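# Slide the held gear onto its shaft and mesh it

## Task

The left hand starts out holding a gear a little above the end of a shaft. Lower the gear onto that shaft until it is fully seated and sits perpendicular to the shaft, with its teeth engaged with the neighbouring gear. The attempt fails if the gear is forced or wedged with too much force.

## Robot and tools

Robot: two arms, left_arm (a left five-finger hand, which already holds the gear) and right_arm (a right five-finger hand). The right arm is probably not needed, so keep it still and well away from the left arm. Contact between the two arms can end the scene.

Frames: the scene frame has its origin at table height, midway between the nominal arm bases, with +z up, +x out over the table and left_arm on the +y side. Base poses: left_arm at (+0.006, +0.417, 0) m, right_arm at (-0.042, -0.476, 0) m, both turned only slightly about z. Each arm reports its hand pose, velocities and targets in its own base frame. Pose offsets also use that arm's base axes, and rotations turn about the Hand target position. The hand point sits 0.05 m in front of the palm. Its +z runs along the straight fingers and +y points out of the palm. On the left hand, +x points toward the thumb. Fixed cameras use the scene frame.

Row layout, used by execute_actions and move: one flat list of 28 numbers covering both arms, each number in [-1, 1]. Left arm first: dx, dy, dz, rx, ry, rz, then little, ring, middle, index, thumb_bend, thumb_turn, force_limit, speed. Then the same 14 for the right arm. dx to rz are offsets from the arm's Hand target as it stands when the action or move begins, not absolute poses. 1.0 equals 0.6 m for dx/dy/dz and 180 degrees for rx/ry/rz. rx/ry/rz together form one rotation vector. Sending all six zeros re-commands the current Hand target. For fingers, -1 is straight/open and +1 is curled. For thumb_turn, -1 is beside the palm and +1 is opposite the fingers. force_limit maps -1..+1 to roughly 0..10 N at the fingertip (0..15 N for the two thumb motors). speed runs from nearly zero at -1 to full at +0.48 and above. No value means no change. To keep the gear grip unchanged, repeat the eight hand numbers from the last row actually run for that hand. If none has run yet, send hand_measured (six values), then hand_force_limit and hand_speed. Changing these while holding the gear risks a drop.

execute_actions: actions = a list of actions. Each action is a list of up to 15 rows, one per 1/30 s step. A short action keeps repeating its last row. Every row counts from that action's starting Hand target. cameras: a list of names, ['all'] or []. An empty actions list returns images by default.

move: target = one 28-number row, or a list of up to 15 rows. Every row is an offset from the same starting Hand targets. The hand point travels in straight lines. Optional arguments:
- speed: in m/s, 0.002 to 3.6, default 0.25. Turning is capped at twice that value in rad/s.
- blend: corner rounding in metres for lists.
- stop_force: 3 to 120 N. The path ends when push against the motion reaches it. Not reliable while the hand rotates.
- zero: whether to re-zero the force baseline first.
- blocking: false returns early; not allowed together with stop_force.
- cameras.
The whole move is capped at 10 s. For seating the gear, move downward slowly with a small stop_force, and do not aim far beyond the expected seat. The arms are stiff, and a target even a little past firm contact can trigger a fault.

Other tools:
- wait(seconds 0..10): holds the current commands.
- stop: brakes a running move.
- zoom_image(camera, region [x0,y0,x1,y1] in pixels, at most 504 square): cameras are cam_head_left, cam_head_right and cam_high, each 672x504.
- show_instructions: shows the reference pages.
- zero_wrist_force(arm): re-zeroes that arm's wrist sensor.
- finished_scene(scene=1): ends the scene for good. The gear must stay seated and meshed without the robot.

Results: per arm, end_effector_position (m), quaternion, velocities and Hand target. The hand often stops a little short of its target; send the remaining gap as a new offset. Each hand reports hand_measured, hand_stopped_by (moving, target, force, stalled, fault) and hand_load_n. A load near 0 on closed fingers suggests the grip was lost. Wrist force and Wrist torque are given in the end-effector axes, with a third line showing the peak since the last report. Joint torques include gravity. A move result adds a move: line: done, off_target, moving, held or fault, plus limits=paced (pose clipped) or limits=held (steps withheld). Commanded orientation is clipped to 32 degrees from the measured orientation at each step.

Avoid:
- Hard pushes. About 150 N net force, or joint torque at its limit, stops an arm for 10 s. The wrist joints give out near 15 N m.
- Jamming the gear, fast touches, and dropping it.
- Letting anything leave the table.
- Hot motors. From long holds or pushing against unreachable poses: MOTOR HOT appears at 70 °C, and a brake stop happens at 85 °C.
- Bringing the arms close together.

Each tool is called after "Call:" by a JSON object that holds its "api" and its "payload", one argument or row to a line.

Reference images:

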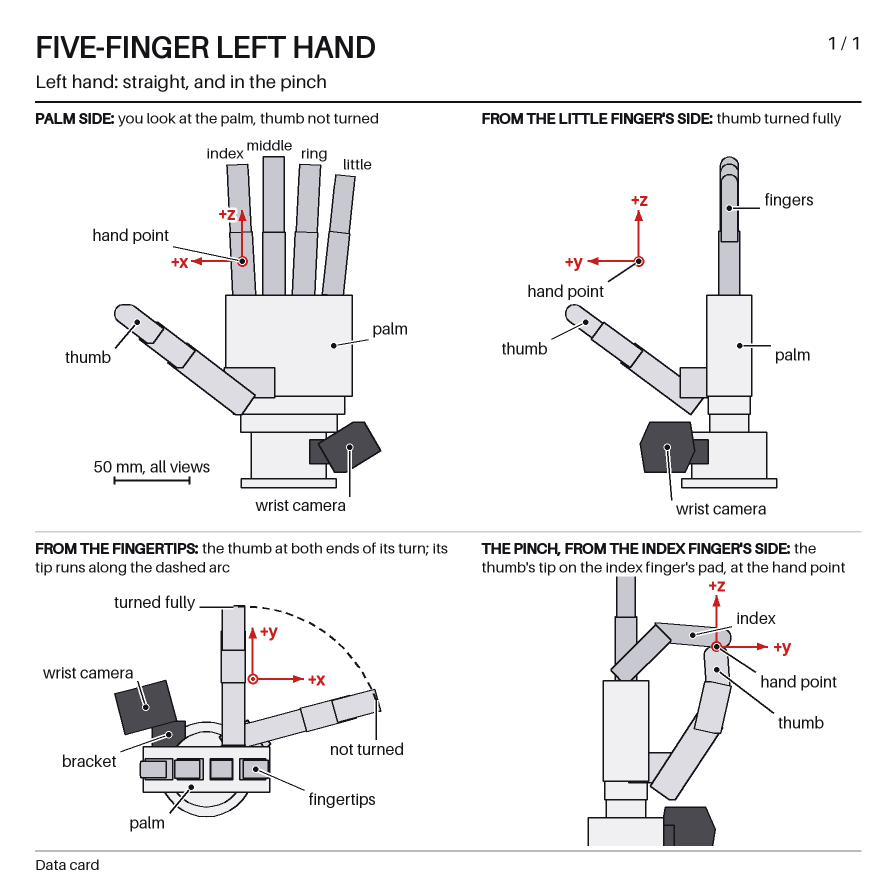

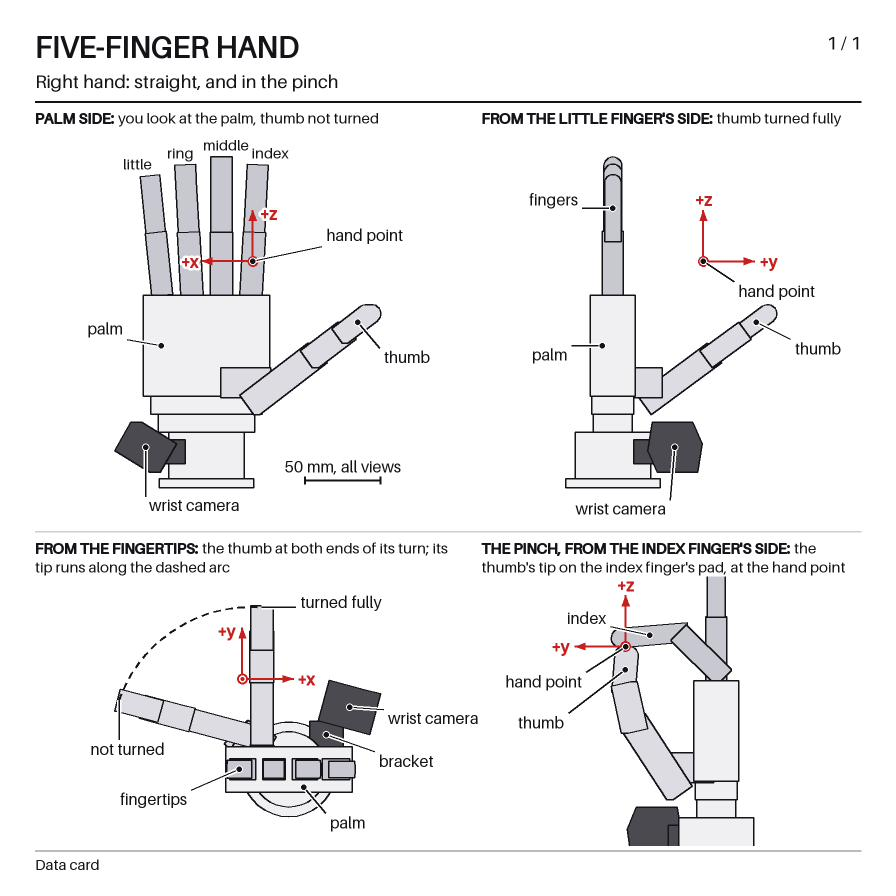

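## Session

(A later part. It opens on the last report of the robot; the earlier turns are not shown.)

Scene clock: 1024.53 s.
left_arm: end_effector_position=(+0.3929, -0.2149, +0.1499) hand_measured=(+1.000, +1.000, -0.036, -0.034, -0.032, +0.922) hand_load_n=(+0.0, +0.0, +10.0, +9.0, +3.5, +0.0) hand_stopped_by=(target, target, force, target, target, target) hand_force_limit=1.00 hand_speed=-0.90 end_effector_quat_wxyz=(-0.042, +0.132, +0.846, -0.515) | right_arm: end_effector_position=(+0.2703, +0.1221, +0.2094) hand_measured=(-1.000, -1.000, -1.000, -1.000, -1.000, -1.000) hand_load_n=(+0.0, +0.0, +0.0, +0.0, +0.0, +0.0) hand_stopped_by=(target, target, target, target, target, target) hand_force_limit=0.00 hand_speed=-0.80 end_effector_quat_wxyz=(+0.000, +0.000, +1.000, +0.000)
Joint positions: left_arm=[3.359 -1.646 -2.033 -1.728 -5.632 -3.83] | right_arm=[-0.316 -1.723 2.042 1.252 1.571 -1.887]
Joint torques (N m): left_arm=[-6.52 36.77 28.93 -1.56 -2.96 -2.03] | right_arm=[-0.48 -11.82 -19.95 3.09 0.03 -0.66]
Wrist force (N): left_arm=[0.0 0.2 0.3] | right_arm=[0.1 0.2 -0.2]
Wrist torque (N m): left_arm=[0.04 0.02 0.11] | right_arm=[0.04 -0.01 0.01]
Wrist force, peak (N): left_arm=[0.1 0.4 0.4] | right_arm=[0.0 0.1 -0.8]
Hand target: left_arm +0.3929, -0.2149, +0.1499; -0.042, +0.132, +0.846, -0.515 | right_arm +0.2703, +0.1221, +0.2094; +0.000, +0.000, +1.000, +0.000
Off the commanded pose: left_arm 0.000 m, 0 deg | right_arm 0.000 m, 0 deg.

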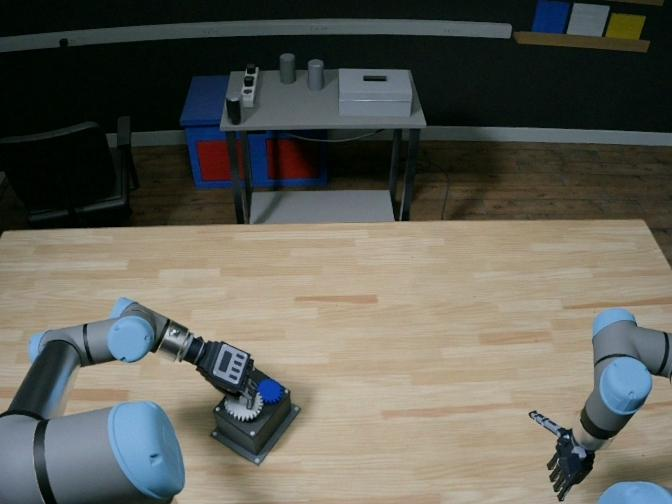

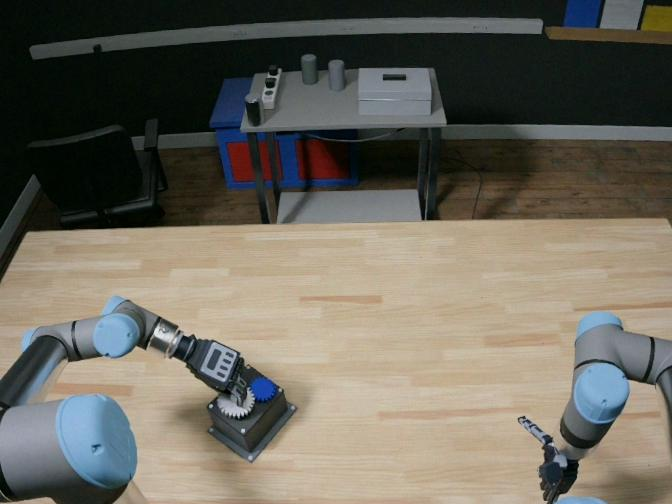

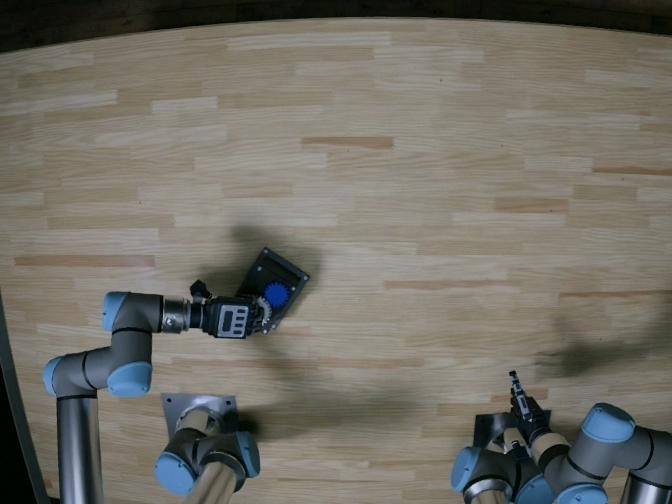

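Call:
{"api": "move", "payload": {
  "target": [0.0031,0.0056,-0.0327,0,0,0,1.0,1.0,-0.034,-0.032,-0.032,0.922,1.0,-0.9,0,0,0,0,0,0,-1,-1,-1,-1,-1,-1,0,-0.8],
  "speed": 0.01,
  "stop_force": 4,
  "zero": false,
  "cameras": ["all"]
}}

Call:
{"api": "zoom_image", "payload": {
  "camera": "cam_head_left",
  "region": [215, 370, 285, 430]
}}

Call:
{"api": "zoom_image", "payload": {
  "camera": "cam_head_right",
  "region": [205, 370, 275, 430]
}}

Call:
{"api": "zoom_image", "payload": {
  "camera": "cam_high",
  "region": [248, 285, 288, 325]
}}

Scene clock: 1039.47 s.
left_arm: end_effector_position=(+0.3937, -0.2133, +0.1410) hand_measured=(+1.000, +1.000, -0.036, -0.034, -0.032, +0.922) hand_load_n=(+0.0, +0.0, +10.0, +9.5, +3.5, -0.5) hand_stopped_by=(target, target, force, target, target, target) hand_force_limit=1.00 hand_speed=-0.90 end_effector_quat_wxyz=(-0.042, +0.132, +0.846, -0.515) | right_arm: end_effector_position=(+0.2703, +0.1221, +0.2094) hand_measured=(-1.000, -1.000, -1.000, -1.000, -1.000, -1.000) hand_load_n=(+0.0, +0.0, +0.0, +0.0, +0.0, +0.0) hand_stopped_by=(target, target, target, target, target, target) hand_force_limit=0.00 hand_speed=-0.80 end_effector_quat_wxyz=(+0.000, +0.000, +1.000, +0.000)
Joint positions: left_arm=[3.362 -1.66 -2.044 -1.706 -5.63 -3.826] | right_arm=[-0.316 -1.723 2.042 1.252 1.571 -1.887]
Joint torques (N m): left_arm=[-7.29 36.92 28.7 -1.52 -1.83 -1.96] | right_arm=[-0.08 -11.75 -20.76 3.34 0.25 -0.85]
Wrist force (N): left_arm=[0.1 -1.8 0.0] | right_arm=[-0.2 0.2 -0.4]
Wrist torque (N m): left_arm=[0.03 0.03 0.03] | right_arm=[0.05 0.04 -0.01]
Wrist force, peak (N): left_arm=[1.0 -11.3 -4.8] | right_arm=[-0.2 0.1 -0.7]
Hand target: left_arm +0.3937, -0.2133, +0.1410; -0.042, +0.132, +0.846, -0.515 (not the last commanded pose) | right_arm +0.2703, +0.1221, +0.2094; +0.000, +0.000, +1.000, +0.000
Off the commanded pose: left_arm 0.011 m, 0 deg | right_arm 0.000 m, 0 deg.
move: contact (left_arm)

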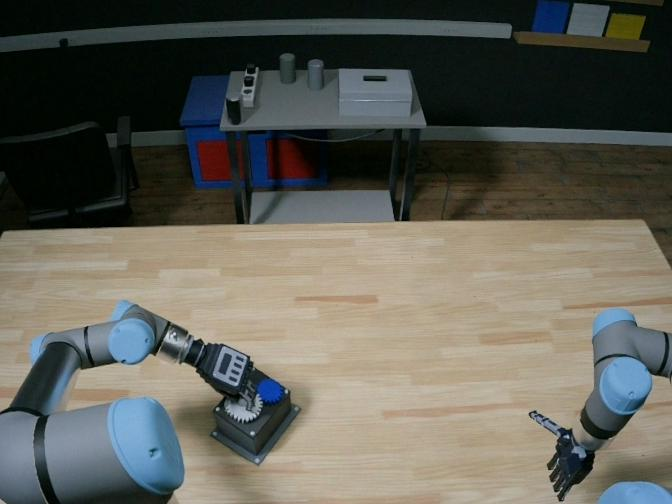

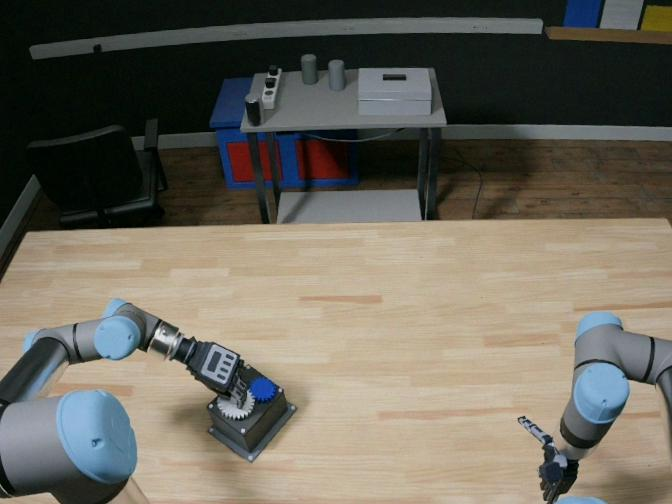

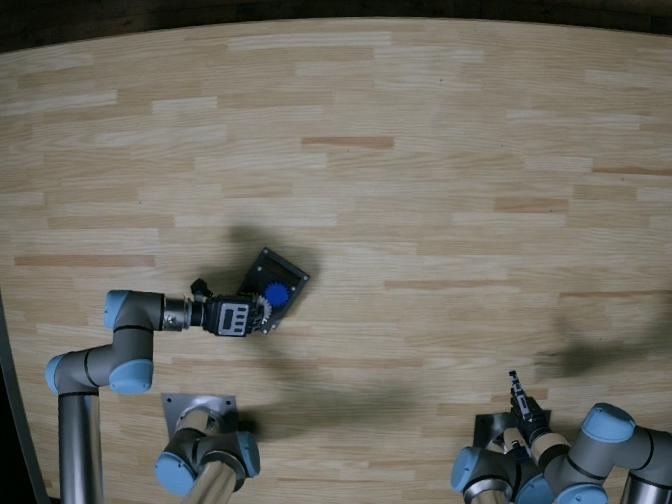

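Scaled by 7.200 from the camera's 672x504 image, which has a finer 960x720 frame.

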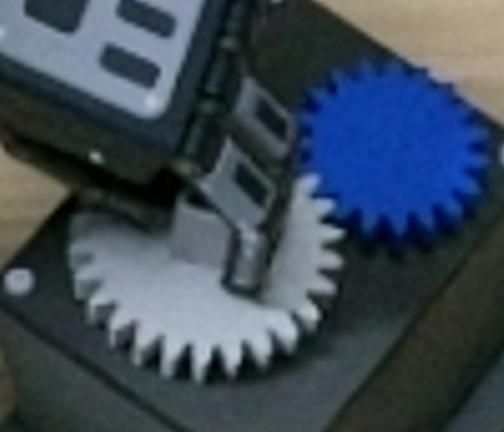

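Scaled by 7.200 from the camera's 672x504 image, which has a finer 960x720 frame.

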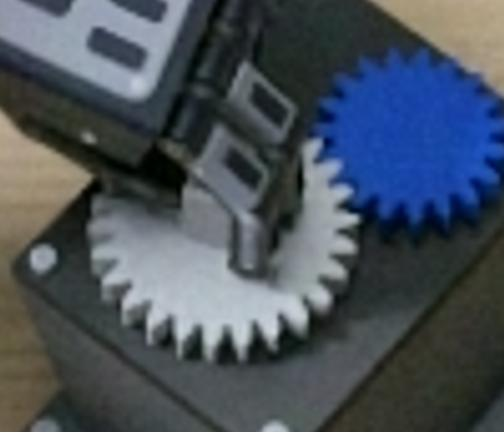

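Scaled by 12.600 from the camera's 672x504 image, which has a finer 960x720 frame.

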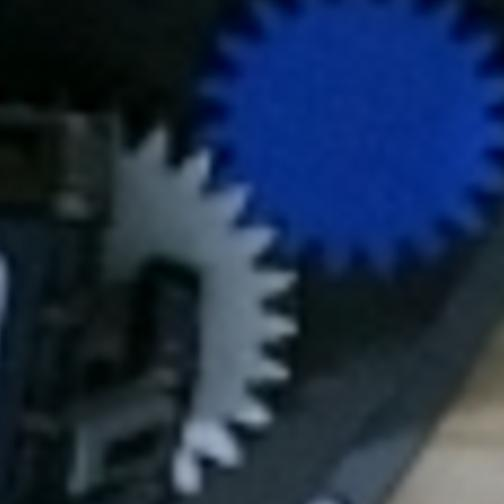

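Call:
{"api": "zoom_image", "payload": {
  "camera": "cam_high",
  "region": [256, 288, 280, 312]
}}

Call:
{"api": "zoom_image", "payload": {
  "camera": "cam_head_left",
  "region": [245, 380, 281, 410]
}}

Call:
{"api": "zoom_image", "payload": {
  "camera": "cam_head_right",
  "region": [237, 378, 273, 408]
}}

Scaled by 21.000 from the camera's 672x504 image, which has a finer 960x720 frame.

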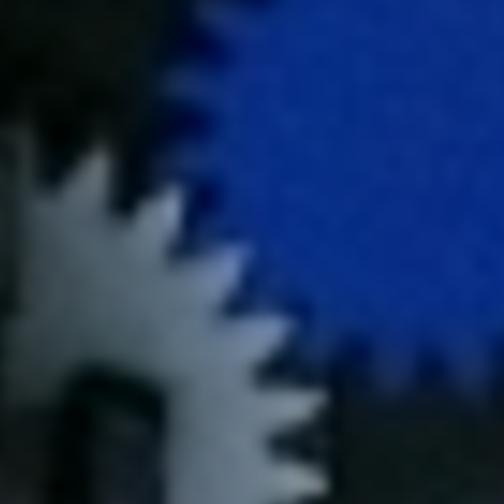

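Scaled by 14.000 from the camera's 672x504 image, which has a finer 960x720 frame.

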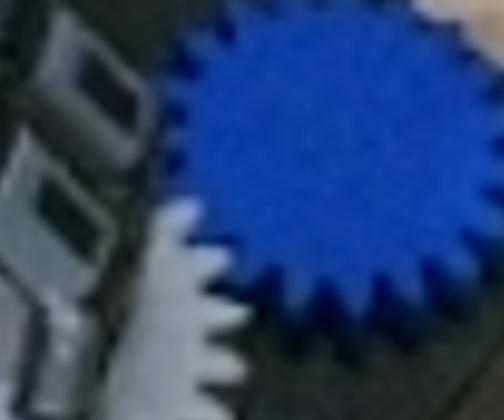

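Scaled by 14.000 from the camera's 672x504 image, which has a finer 960x720 frame.

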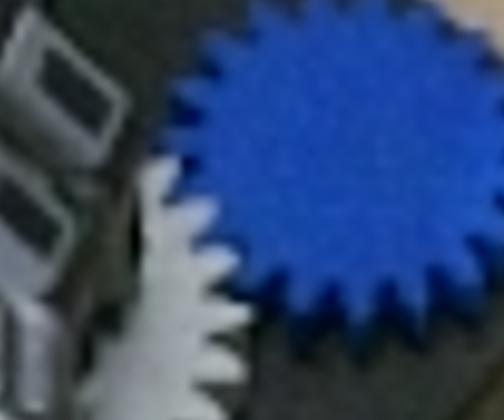

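Call:
{"api": "execute_actions", "payload": {
  "actions": [],
  "cameras": ["all"]
}}

Call:
{"api": "zoom_image", "payload": {
  "camera": "cam_head_left",
  "region": [200, 350, 300, 430]
}}

Call:
{"api": "zoom_image", "payload": {
  "camera": "cam_head_right",
  "region": [180, 350, 280, 430]
}}

Call:
{"api": "zoom_image", "payload": {
  "camera": "cam_high",
  "region": [220, 270, 300, 340]
}}

Scene clock: 1100.33 s.
left_arm: end_effector_position=(+0.3937, -0.2133, +0.1410) hand_measured=(+1.000, +1.000, -0.036, -0.034, -0.032, +0.922) hand_load_n=(+0.0, +0.0, +10.0, +9.0, +3.5, +0.0) hand_stopped_by=(target, target, force, target, target, target) hand_force_limit=1.00 hand_speed=-0.90 end_effector_quat_wxyz=(-0.042, +0.132, +0.846, -0.515) | right_arm: end_effector_position=(+0.2703, +0.1221, +0.2094) hand_measured=(-1.000, -1.000, -1.000, -1.000, -1.000, -1.000) hand_load_n=(+0.0, +0.0, +0.0, +0.0, +0.0, +0.0) hand_stopped_by=(target, target, target, target, target, target) hand_force_limit=0.00 hand_speed=-0.80 end_effector_quat_wxyz=(+0.000, +0.000, +1.000, +0.000)
Joint positions: left_arm=[3.362 -1.66 -2.044 -1.706 -5.63 -3.826] | right_arm=[-0.316 -1.723 2.042 1.252 1.571 -1.887]
Joint velocities: within noise
Joint torques (N m): left_arm=[-6.28 37.52 28.99 -1.64 -2.73 -1.86] | right_arm=[-0.52 -12.4 -20.33 3.3 0.16 -0.38]
Wrist force (N): left_arm=[-0.2 -1.9 -0.2] | right_arm=[0.0 0.1 -0.3]
Wrist torque (N m): left_arm=[0.03 0.06 0.02] | right_arm=[0.04 0.02 0.00]
Wrist force, peak (N): left_arm=[0.1 -2.1 -0.4] | right_arm=[0.3 0.0 -0.6]
Hand target: left_arm +0.3937, -0.2133, +0.1410; -0.042, +0.132, +0.846, -0.515 (not the last commanded pose) | right_arm +0.2703, +0.1221, +0.2094; +0.000, +0.000, +1.000, +0.000
Off the commanded pose: left_arm 0.011 m, 0 deg | right_arm 0.000 m, 0 deg.

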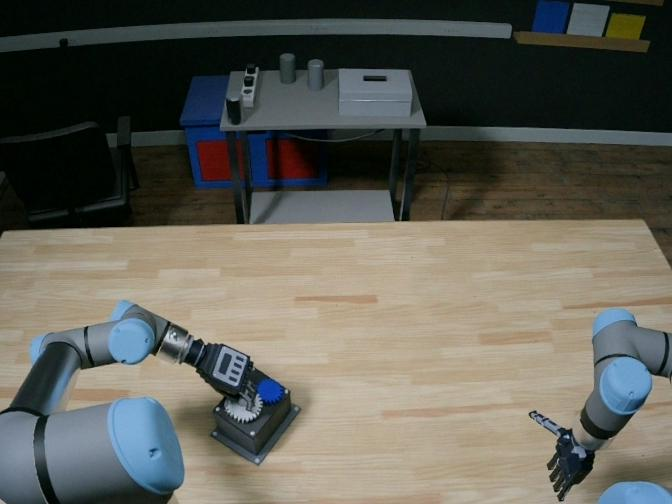

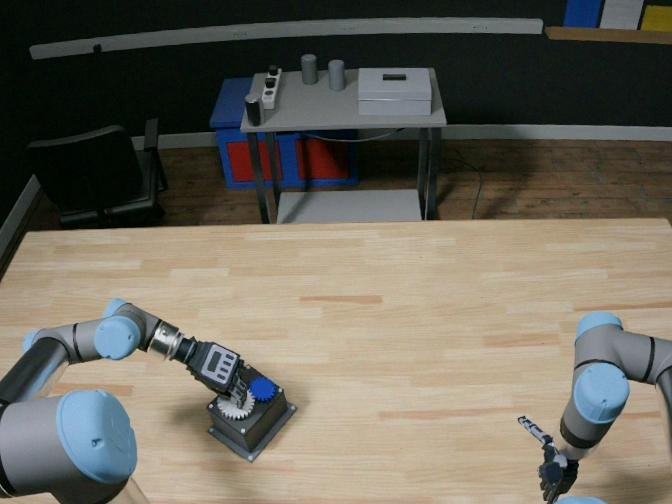

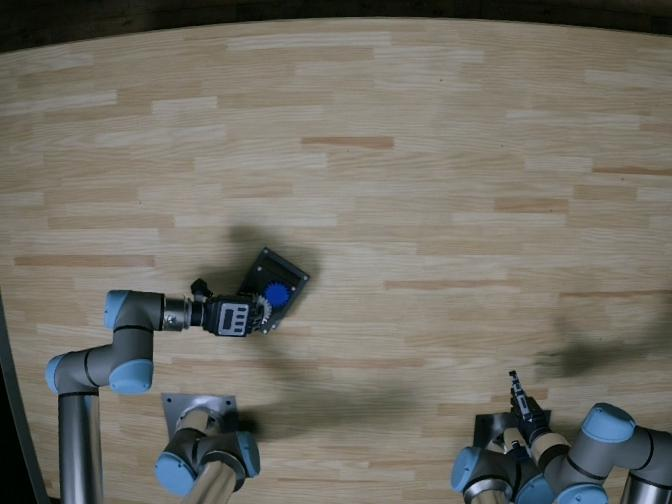

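Scaled by 5.040 from the camera's 672x504 image, which has a finer 960x720 frame.

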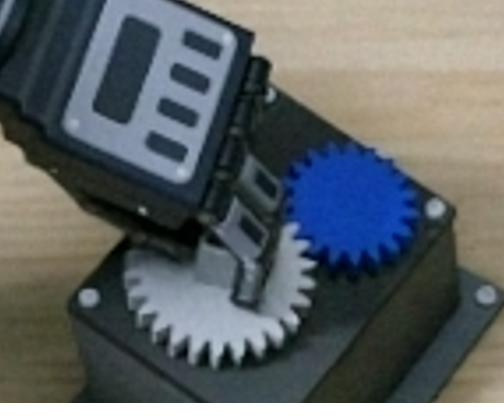

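Scaled by 5.040 from the camera's 672x504 image, which has a finer 960x720 frame.

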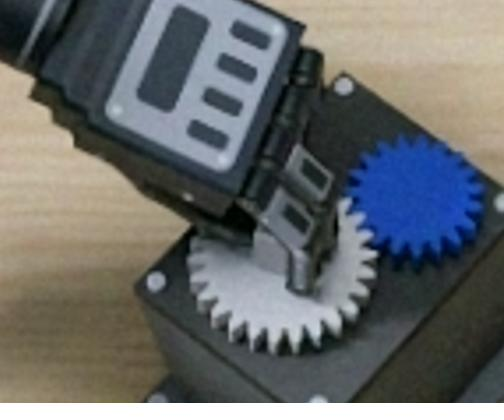

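Scaled by 6.300 from the camera's 672x504 image, which has a finer 960x720 frame.

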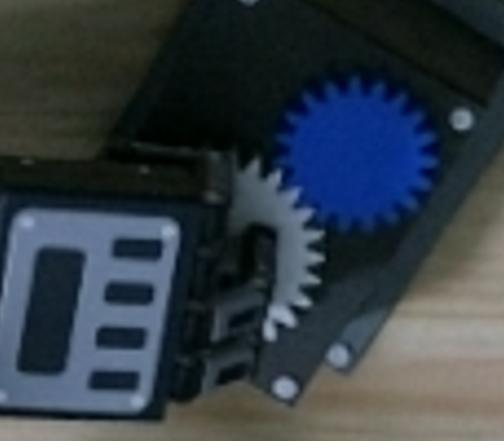

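Call:
{"api": "zoom_image", "payload": {
  "camera": "cam_head_left",
  "region": [245, 375, 285, 411]
}}

Call:
{"api": "zoom_image", "payload": {
  "camera": "cam_head_right",
  "region": [235, 375, 275, 411]
}}

Call:
{"api": "zoom_image", "payload": {
  "camera": "cam_high",
  "region": [250, 280, 290, 316]
}}

Scaled by 12.600 from the camera's 672x504 image, which has a finer 960x720 frame.

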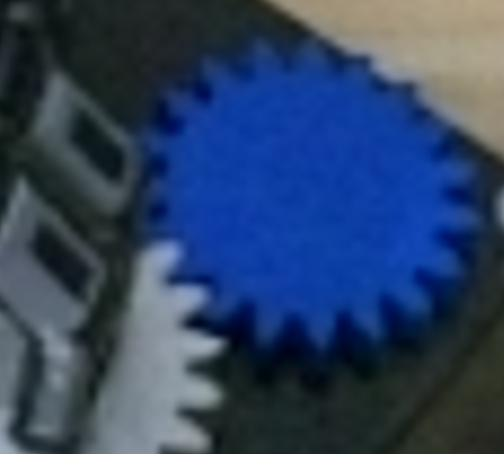

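Scaled by 12.600 from the camera's 672x504 image, which has a finer 960x720 frame.

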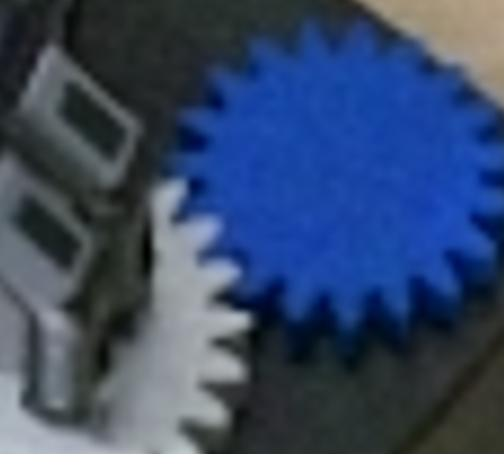

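Scaled by 12.600 from the camera's 672x504 image, which has a finer 960x720 frame.

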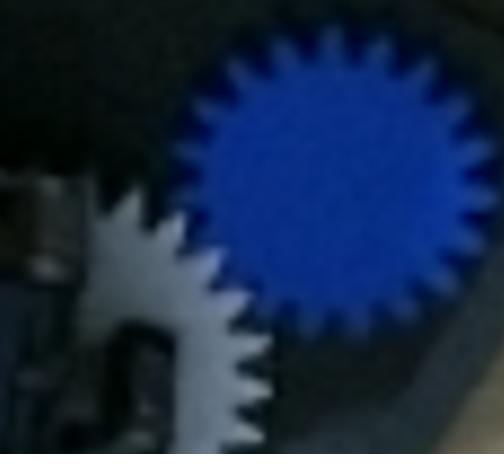

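Call:
{"api": "zoom_image", "payload": {
  "camera": "cam_high",
  "region": [258, 290, 278, 310]
}}

Call:
{"api": "zoom_image", "payload": {
  "camera": "cam_head_right",
  "region": [244, 387, 264, 407]
}}

Call:
{"api": "zoom_image", "payload": {
  "camera": "cam_head_left",
  "region": [252, 387, 272, 407]
}}

Scaled by 25.200 from the camera's 672x504 image, which has a finer 960x720 frame.

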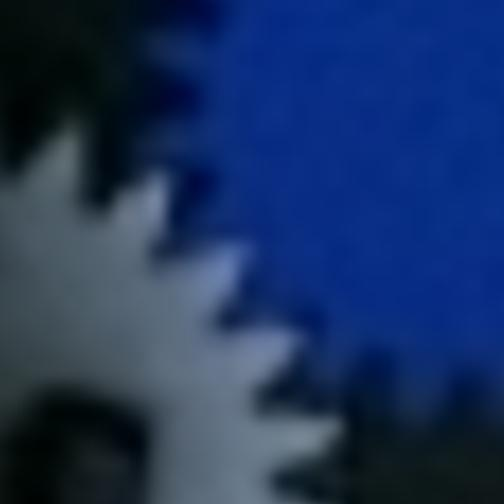

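Scaled by 25.200 from the camera's 672x504 image, which has a finer 960x720 frame.

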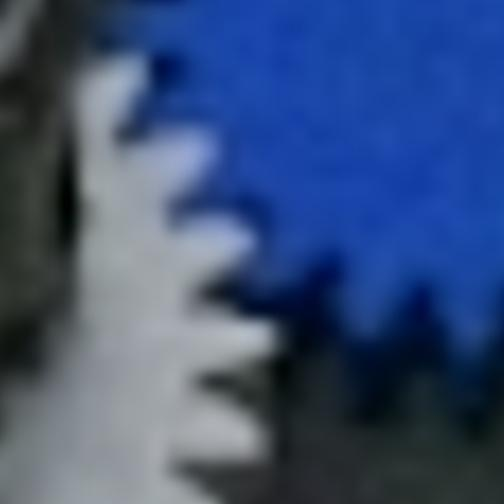

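Scaled by 25.200 from the camera's 672x504 image, which has a finer 960x720 frame.

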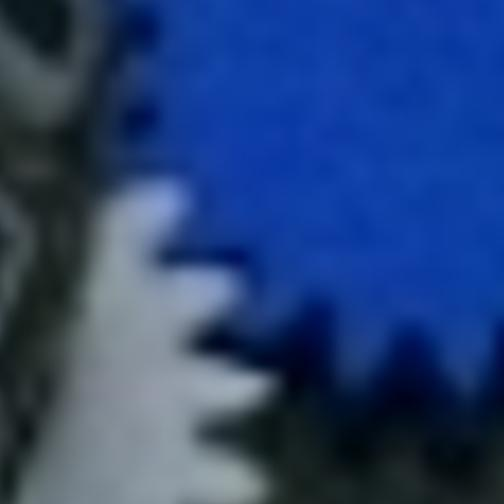

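Call:
{"api": "move", "payload": {
  "target": [0.0009,0.0017,-0.0098,0,0,0,1.0,1.0,-0.034,-0.032,-0.032,0.922,1.0,-0.9,0,0,0,0,0,0,-1,-1,-1,-1,-1,-1,0,-0.8],
  "speed": 0.008,
  "stop_force": 8,
  "cameras": ["all"]
}}

Call:
{"api": "zoom_image", "payload": {
  "camera": "cam_high",
  "region": [250, 280, 290, 316]
}}

Call:
{"api": "zoom_image", "payload": {
  "camera": "cam_head_right",
  "region": [215, 375, 275, 421]
}}

Scene clock: 1139.23 s.
left_arm: end_effector_position=(+0.3938, -0.2133, +0.1408) hand_measured=(+1.000, +1.000, -0.036, -0.034, -0.032, +0.922) hand_load_n=(+0.0, +0.0, +10.0, +9.5, +3.0, +0.0) hand_stopped_by=(target, target, force, target, target, target) hand_force_limit=1.00 hand_speed=-0.90 end_effector_quat_wxyz=(-0.042, +0.132, +0.846, -0.515) | right_arm: end_effector_position=(+0.2703, +0.1221, +0.2094) hand_measured=(-1.000, -1.000, -1.000, -1.000, -1.000, -1.000) hand_load_n=(+0.0, +0.0, +0.0, +0.0, +0.0, +0.0) hand_stopped_by=(target, target, target, target, target, target) hand_force_limit=0.00 hand_speed=-0.80 end_effector_quat_wxyz=(+0.000, +0.000, +1.000, +0.000)
Joint positions: left_arm=[3.362 -1.66 -2.044 -1.706 -5.63 -3.826] | right_arm=[-0.316 -1.723 2.042 1.252 1.571 -1.887]
Joint torques (N m): left_arm=[-6.04 36.49 28.5 -1.5 -1.21 0.79] | right_arm=[0.49 -12.29 -21.95 3.41 0.14 -0.68]
Wrist force (N): left_arm=[-0.3 -3.8 -0.8] | right_arm=[0.0 0.2 -0.2]
Wrist torque (N m): left_arm=[0.06 0.15 0.01] | right_arm=[0.04 0.00 0.00]
Wrist force, peak (N): left_arm=[2.6 -14.0 -6.1] | right_arm=[-0.5 0.3 -0.4]
Hand target: left_arm +0.3938, -0.2133, +0.1408; -0.042, +0.132, +0.846, -0.515 (not the last commanded pose) | right_arm +0.2703, +0.1221, +0.2094; +0.000, +0.000, +1.000, +0.000
Off the commanded pose: left_arm 0.006 m, 0 deg | right_arm 0.000 m, 0 deg.
move: contact (left_arm)

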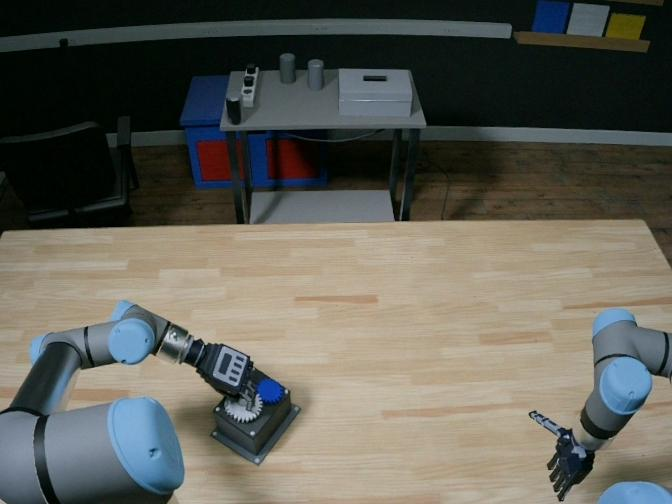

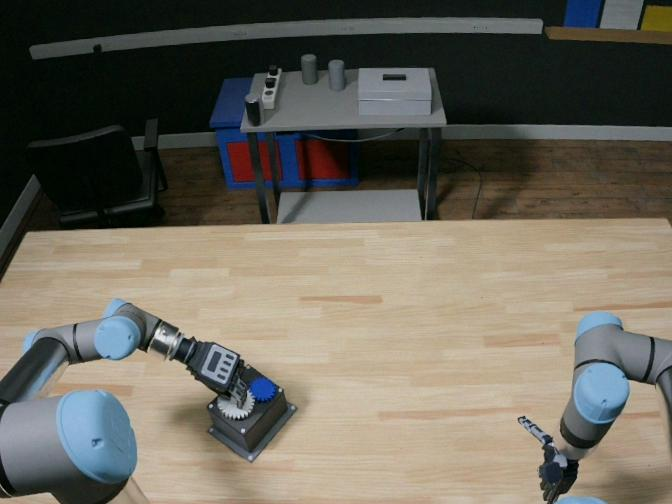

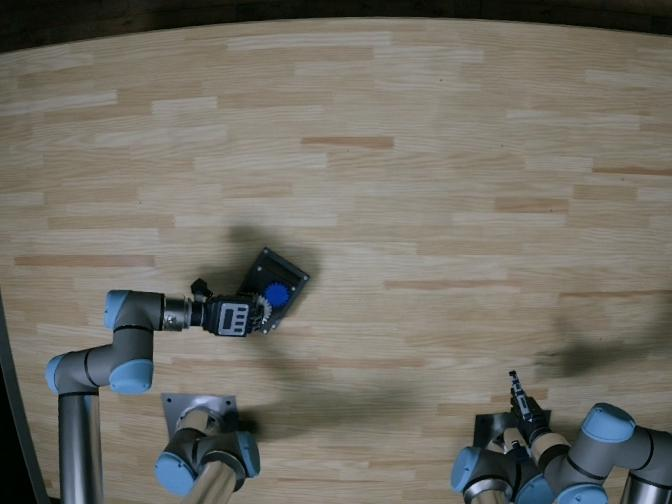

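Scaled by 12.600 from the camera's 672x504 image, which has a finer 960x720 frame.

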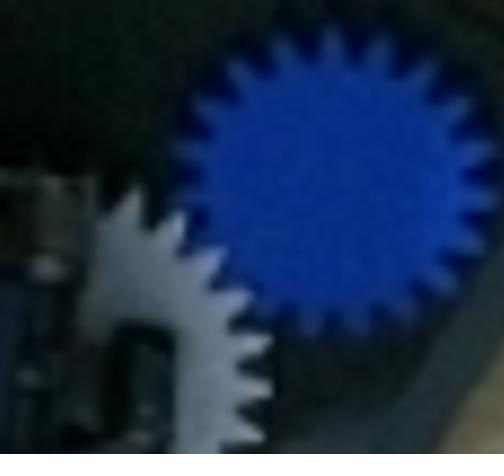

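Scaled by 8.400 from the camera's 672x504 image, which has a finer 960x720 frame.

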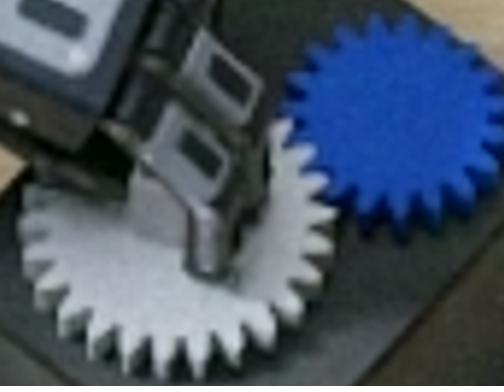

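Call:
{"api": "zoom_image", "payload": {
  "camera": "cam_head_right",
  "region": [212, 392, 260, 428]
}}

Call:
{"api": "zoom_image", "payload": {
  "camera": "cam_head_left",
  "region": [220, 392, 268, 428]
}}

Scaled by 10.500 from the camera's 672x504 image, which has a finer 960x720 frame.

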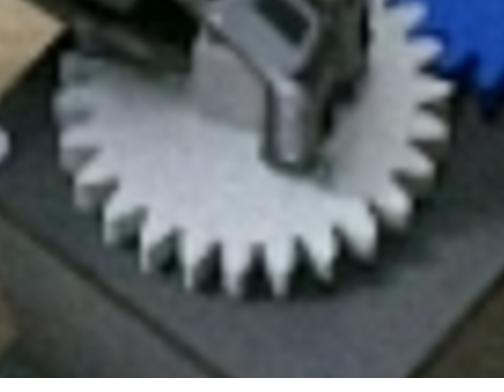

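Scaled by 10.500 from the camera's 672x504 image, which has a finer 960x720 frame.

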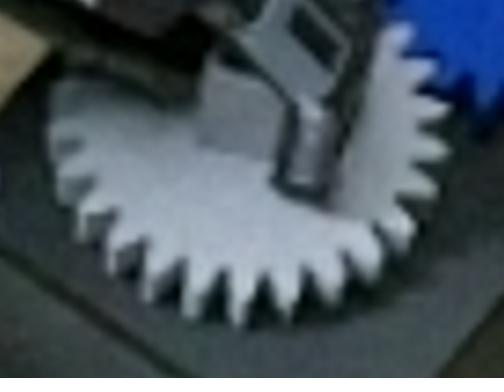

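Call:
{"api": "execute_actions", "payload": {
  "actions": [
    [[0,0,0,0,0,0,1.0,1.0,-0.15,-0.15,-0.032,0.922,1.0,-0.8,0,0,0,0,0,0,-1,-1,-1,-1,-1,-1,0,-0.8]]
  ],
  "cameras": []
}}

Scene clock: 1165.03 s.
left_arm: end_effector_position=(+0.3938, -0.2133, +0.1408) hand_measured=(+1.000, +1.000, -0.150, -0.150, -0.032, +0.922) hand_load_n=(+0.0, +0.0, +0.0, +0.0, +0.5, +1.0) hand_stopped_by=(target, target, target, target, target, target) hand_force_limit=1.00 hand_speed=-0.80 end_effector_quat_wxyz=(-0.042, +0.132, +0.846, -0.515) | right_arm: end_effector_position=(+0.2703, +0.1221, +0.2094) hand_measured=(-1.000, -1.000, -1.000, -1.000, -1.000, -1.000) hand_load_n=(+0.0, +0.0, -0.5, +0.0, +0.0, +0.0) hand_stopped_by=(target, target, target, target, target, target) hand_force_limit=0.00 hand_speed=-0.80 end_effector_quat_wxyz=(+0.000, +0.000, +1.000, +0.000)
Joint positions: left_arm=[3.362 -1.66 -2.044 -1.706 -5.63 -3.826] | right_arm=[-0.316 -1.723 2.042 1.252 1.571 -1.887]
Joint torques (N m): left_arm=[-6.79 34.21 23.62 -1.33 -2.16 -0.95] | right_arm=[0.52 -13.09 -21.89 3.4 0.09 -0.65]
Wrist force (N): left_arm=[0.4 -1.1 -5.4] | right_arm=[-0.2 0.2 -0.3]
Wrist torque (N m): left_arm=[0.02 0.04 0.00] | right_arm=[0.04 0.05 -0.01]
Wrist force, peak (N): left_arm=[0.2 -1.2 -5.6] | right_arm=[-0.2 0.2 -0.8]
Hand target: left_arm +0.3938, -0.2133, +0.1408; -0.042, +0.132, +0.846, -0.515 | right_arm +0.2703, +0.1221, +0.2094; +0.000, +0.000, +1.000, +0.000
Off the commanded pose: left_arm 0.000 m, 0 deg | right_arm 0.000 m, 0 deg.
Step readings (end_effector_position of left_arm | right_arm):
0: (+0.3938, -0.2133, +0.1408) | (+0.2703, +0.1221, +0.2094)
1: (+0.3938, -0.2133, +0.1408) | (+0.2703, +0.1221, +0.2094)
2: (+0.3938, -0.2133, +0.1408) | (+0.2703, +0.1221, +0.2094)
4: (+0.3938, -0.2133, +0.1408) | (+0.2703, +0.1221, +0.2094)
8: (+0.3938, -0.2133, +0.1408) | (+0.2703, +0.1221, +0.2094)
15: (+0.3938, -0.2133, +0.1408) | (+0.2703, +0.1221, +0.2094)
No camera images: "cameras" was empty.

Call:
{"api": "move", "payload": {
  "target": [
    [0.0008,0.0032,0.0006,0,0,0,1.0,1.0,-0.15,-0.15,-0.032,0.922,1.0,-0.8,0,0,0,0,0,0,-1,-1,-1,-1,-1,-1,0,-0.8],
    [0.0008,0.0032,0.0006,0,0,0,1.0,1.0,-0.5,-0.5,-0.032,0.922,1.0,-0.5,0,0,0,0,0,0,-1,-1,-1,-1,-1,-1,0,-0.8]
  ],
  "speed": 0.01,
  "cameras": ["all"]
}}

Call:
{"api": "zoom_image", "payload": {
  "camera": "cam_head_right",
  "region": [212, 370, 272, 420]
}}

Call:
{"api": "zoom_image", "payload": {
  "camera": "cam_high",
  "region": [240, 280, 300, 330]
}}

Scene clock: 1182.77 s.
left_arm: end_effector_position=(+0.3943, -0.2114, +0.1412) hand_measured=(+1.000, +1.000, -0.500, -0.500, -0.032, +0.922) hand_load_n=(+0.0, +0.0, +0.0, +0.0, +0.0, +0.0) hand_stopped_by=(target, target, target, target, target, target) hand_force_limit=1.00 hand_speed=-0.50 end_effector_quat_wxyz=(-0.042, +0.132, +0.846, -0.515) | right_arm: end_effector_position=(+0.2703, +0.1221, +0.2094) hand_measured=(-1.000, -1.000, -1.000, -1.000, -1.000, -1.000) hand_load_n=(+0.0, +0.0, +0.0, +0.0, +0.0, +0.0) hand_stopped_by=(target, target, target, target, target, target) hand_force_limit=0.00 hand_speed=-0.80 end_effector_quat_wxyz=(+0.000, +0.000, +1.000, +0.000)
Joint positions: left_arm=[3.366 -1.661 -2.041 -1.712 -5.627 -3.821] | right_arm=[-0.316 -1.723 2.042 1.252 1.571 -1.887]
Joint torques (N m): left_arm=[-6.69 12.35 17.94 4.34 -1.44 -1.89] | right_arm=[0.77 -13.47 -21.7 3.39 0.3 -0.73]
Wrist force (N): left_arm=[-0.5 -0.4 0.6] | right_arm=[-0.1 -0.1 0.0]
Wrist torque (N m): left_arm=[-0.01 0.11 -0.02] | right_arm=[-0.02 0.02 -0.01]
Wrist force, peak (N): left_arm=[0.3 -1.1 -5.7] | right_arm=[-0.3 0.4 -0.6]
Hand target: left_arm +0.3943, -0.2114, +0.1412; -0.042, +0.132, +0.846, -0.515 | right_arm +0.2703, +0.1221, +0.2094; +0.000, +0.000, +1.000, +0.000
Off the commanded pose: left_arm 0.000 m, 0 deg | right_arm 0.000 m, 0 deg.
move: done

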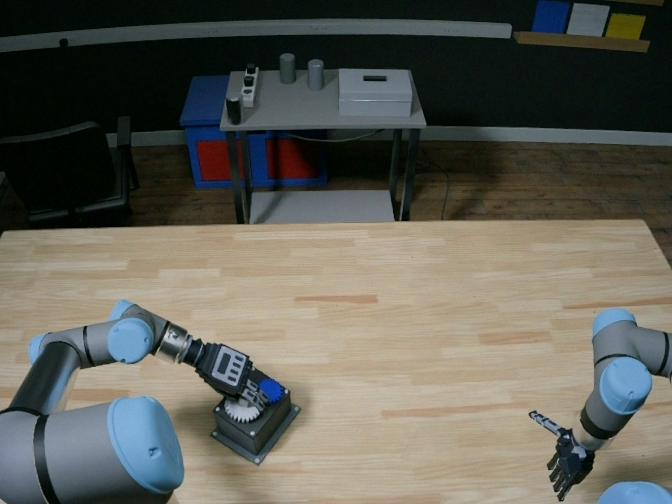

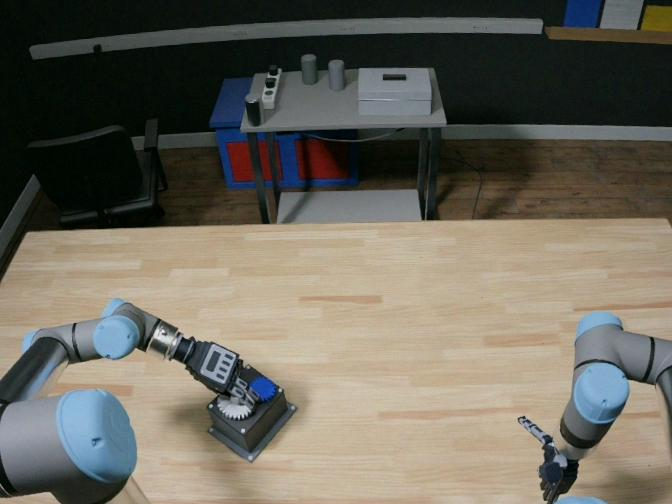

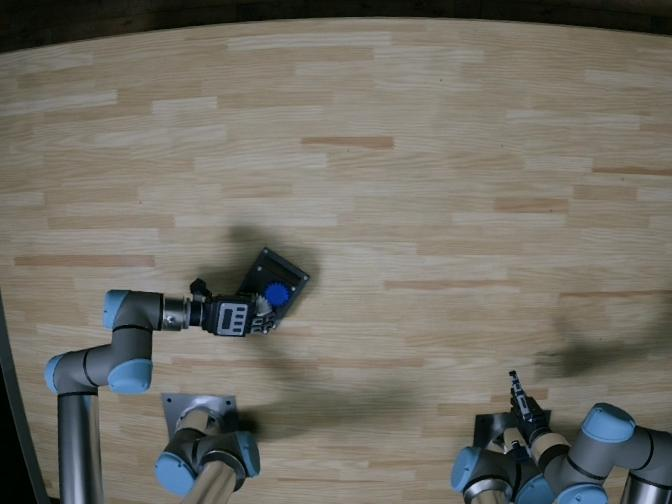

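Scaled by 8.400 from the camera's 672x504 image, which has a finer 960x720 frame.

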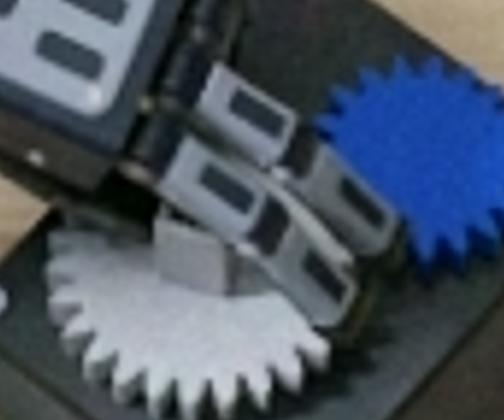

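Scaled by 8.400 from the camera's 672x504 image, which has a finer 960x720 frame.

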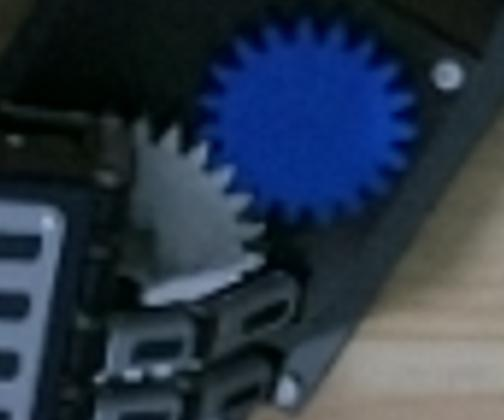

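Call:
{"api": "move", "payload": {
  "target": [
    [0.0016,0.0063,0.0012,0,0,0,1.0,1.0,-0.5,-0.5,-0.032,0.922,1.0,-0.5,0,0,0,0,0,0,-1,-1,-1,-1,-1,-1,0,-0.8],
    [0.0001,0.0037,0.0166,0,0,0,1.0,1.0,-0.5,-0.5,-0.032,0.922,1.0,-0.5,0,0,0,0,0,0,-1,-1,-1,-1,-1,-1,0,-0.8]
  ],
  "speed": 0.02,
  "blend": 0.001,
  "stop_force": 5,
  "cameras": ["all"]
}}

Call:
{"api": "zoom_image", "payload": {
  "camera": "cam_head_right",
  "region": [212, 370, 272, 420]
}}

Scene clock: 1197.67 s.
left_arm: end_effector_position=(+0.3943, -0.2092, +0.1512) hand_measured=(+1.000, +1.000, -0.500, -0.500, -0.032, +0.922) hand_load_n=(+0.0, +0.0, +0.0, +0.0, +0.0, +0.0) hand_stopped_by=(target, target, target, target, target, target) hand_force_limit=1.00 hand_speed=-0.50 end_effector_quat_wxyz=(-0.042, +0.132, +0.846, -0.515) | right_arm: end_effector_position=(+0.2703, +0.1221, +0.2094) hand_measured=(-1.000, -1.000, -1.000, -1.000, -1.000, -1.000) hand_load_n=(+0.0, +0.0, +0.0, +0.0, -0.5, +0.0) hand_stopped_by=(target, target, target, target, target, target) hand_force_limit=0.00 hand_speed=-0.80 end_effector_quat_wxyz=(+0.000, +0.000, +1.000, +0.000)
Joint positions: left_arm=[3.371 -1.647 -2.026 -1.746 -5.624 -3.815] | right_arm=[-0.316 -1.723 2.042 1.252 1.571 -1.887]
Joint torques (N m): left_arm=[5.08 12.13 5.03 4.19 -0.06 2.46] | right_arm=[0.42 -12.99 -22.3 3.52 0.25 -0.96]
Wrist force (N): left_arm=[-0.4 -0.4 0.6] | right_arm=[-0.2 0.3 -0.6]
Wrist torque (N m): left_arm=[0.00 0.09 -0.01] | right_arm=[0.08 0.05 -0.01]
Wrist force, peak (N): left_arm=[-0.8 -0.3 0.9] | right_arm=[-0.4 0.0 -0.6]
Hand target: left_arm +0.3943, -0.2092, +0.1511; -0.042, +0.132, +0.846, -0.515 | right_arm +0.2703, +0.1221, +0.2094; +0.000, +0.000, +1.000, +0.000
Off the commanded pose: left_arm 0.000 m, 0 deg | right_arm 0.000 m, 0 deg.
move: done

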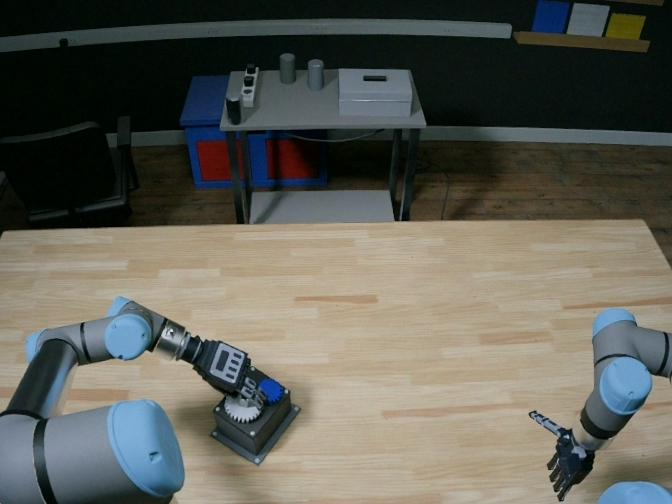

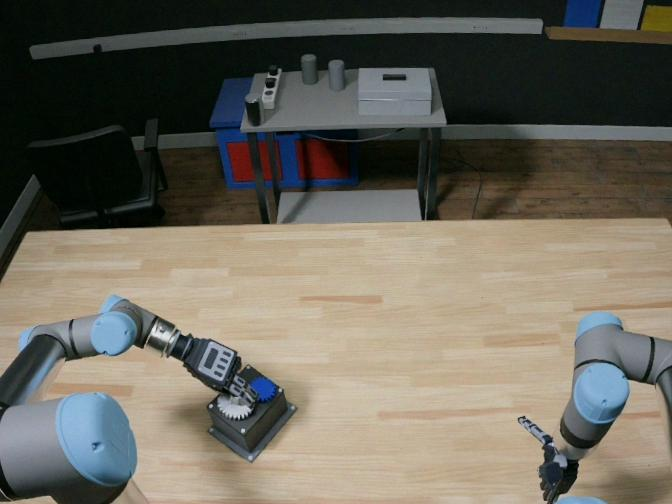

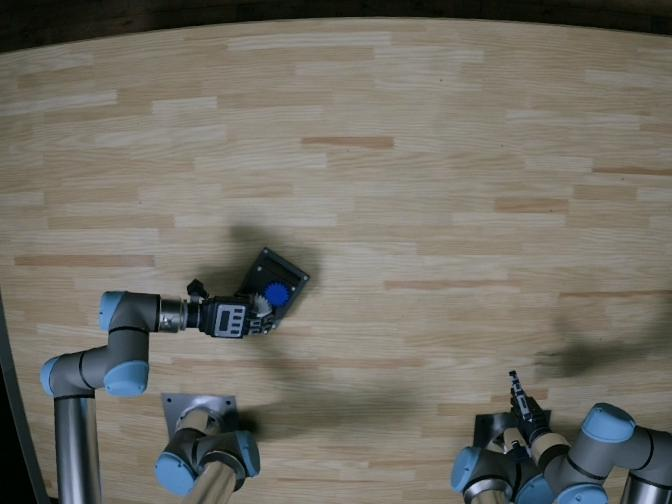

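Scaled by 8.400 from the camera's 672x504 image, which has a finer 960x720 frame.

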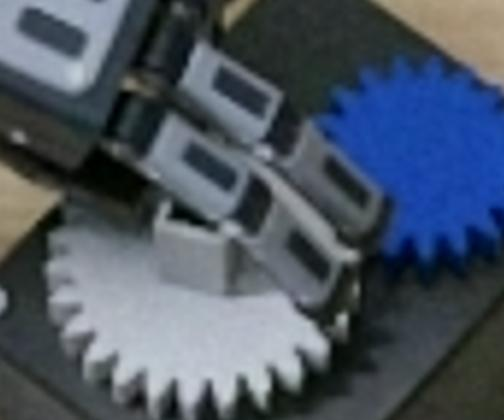

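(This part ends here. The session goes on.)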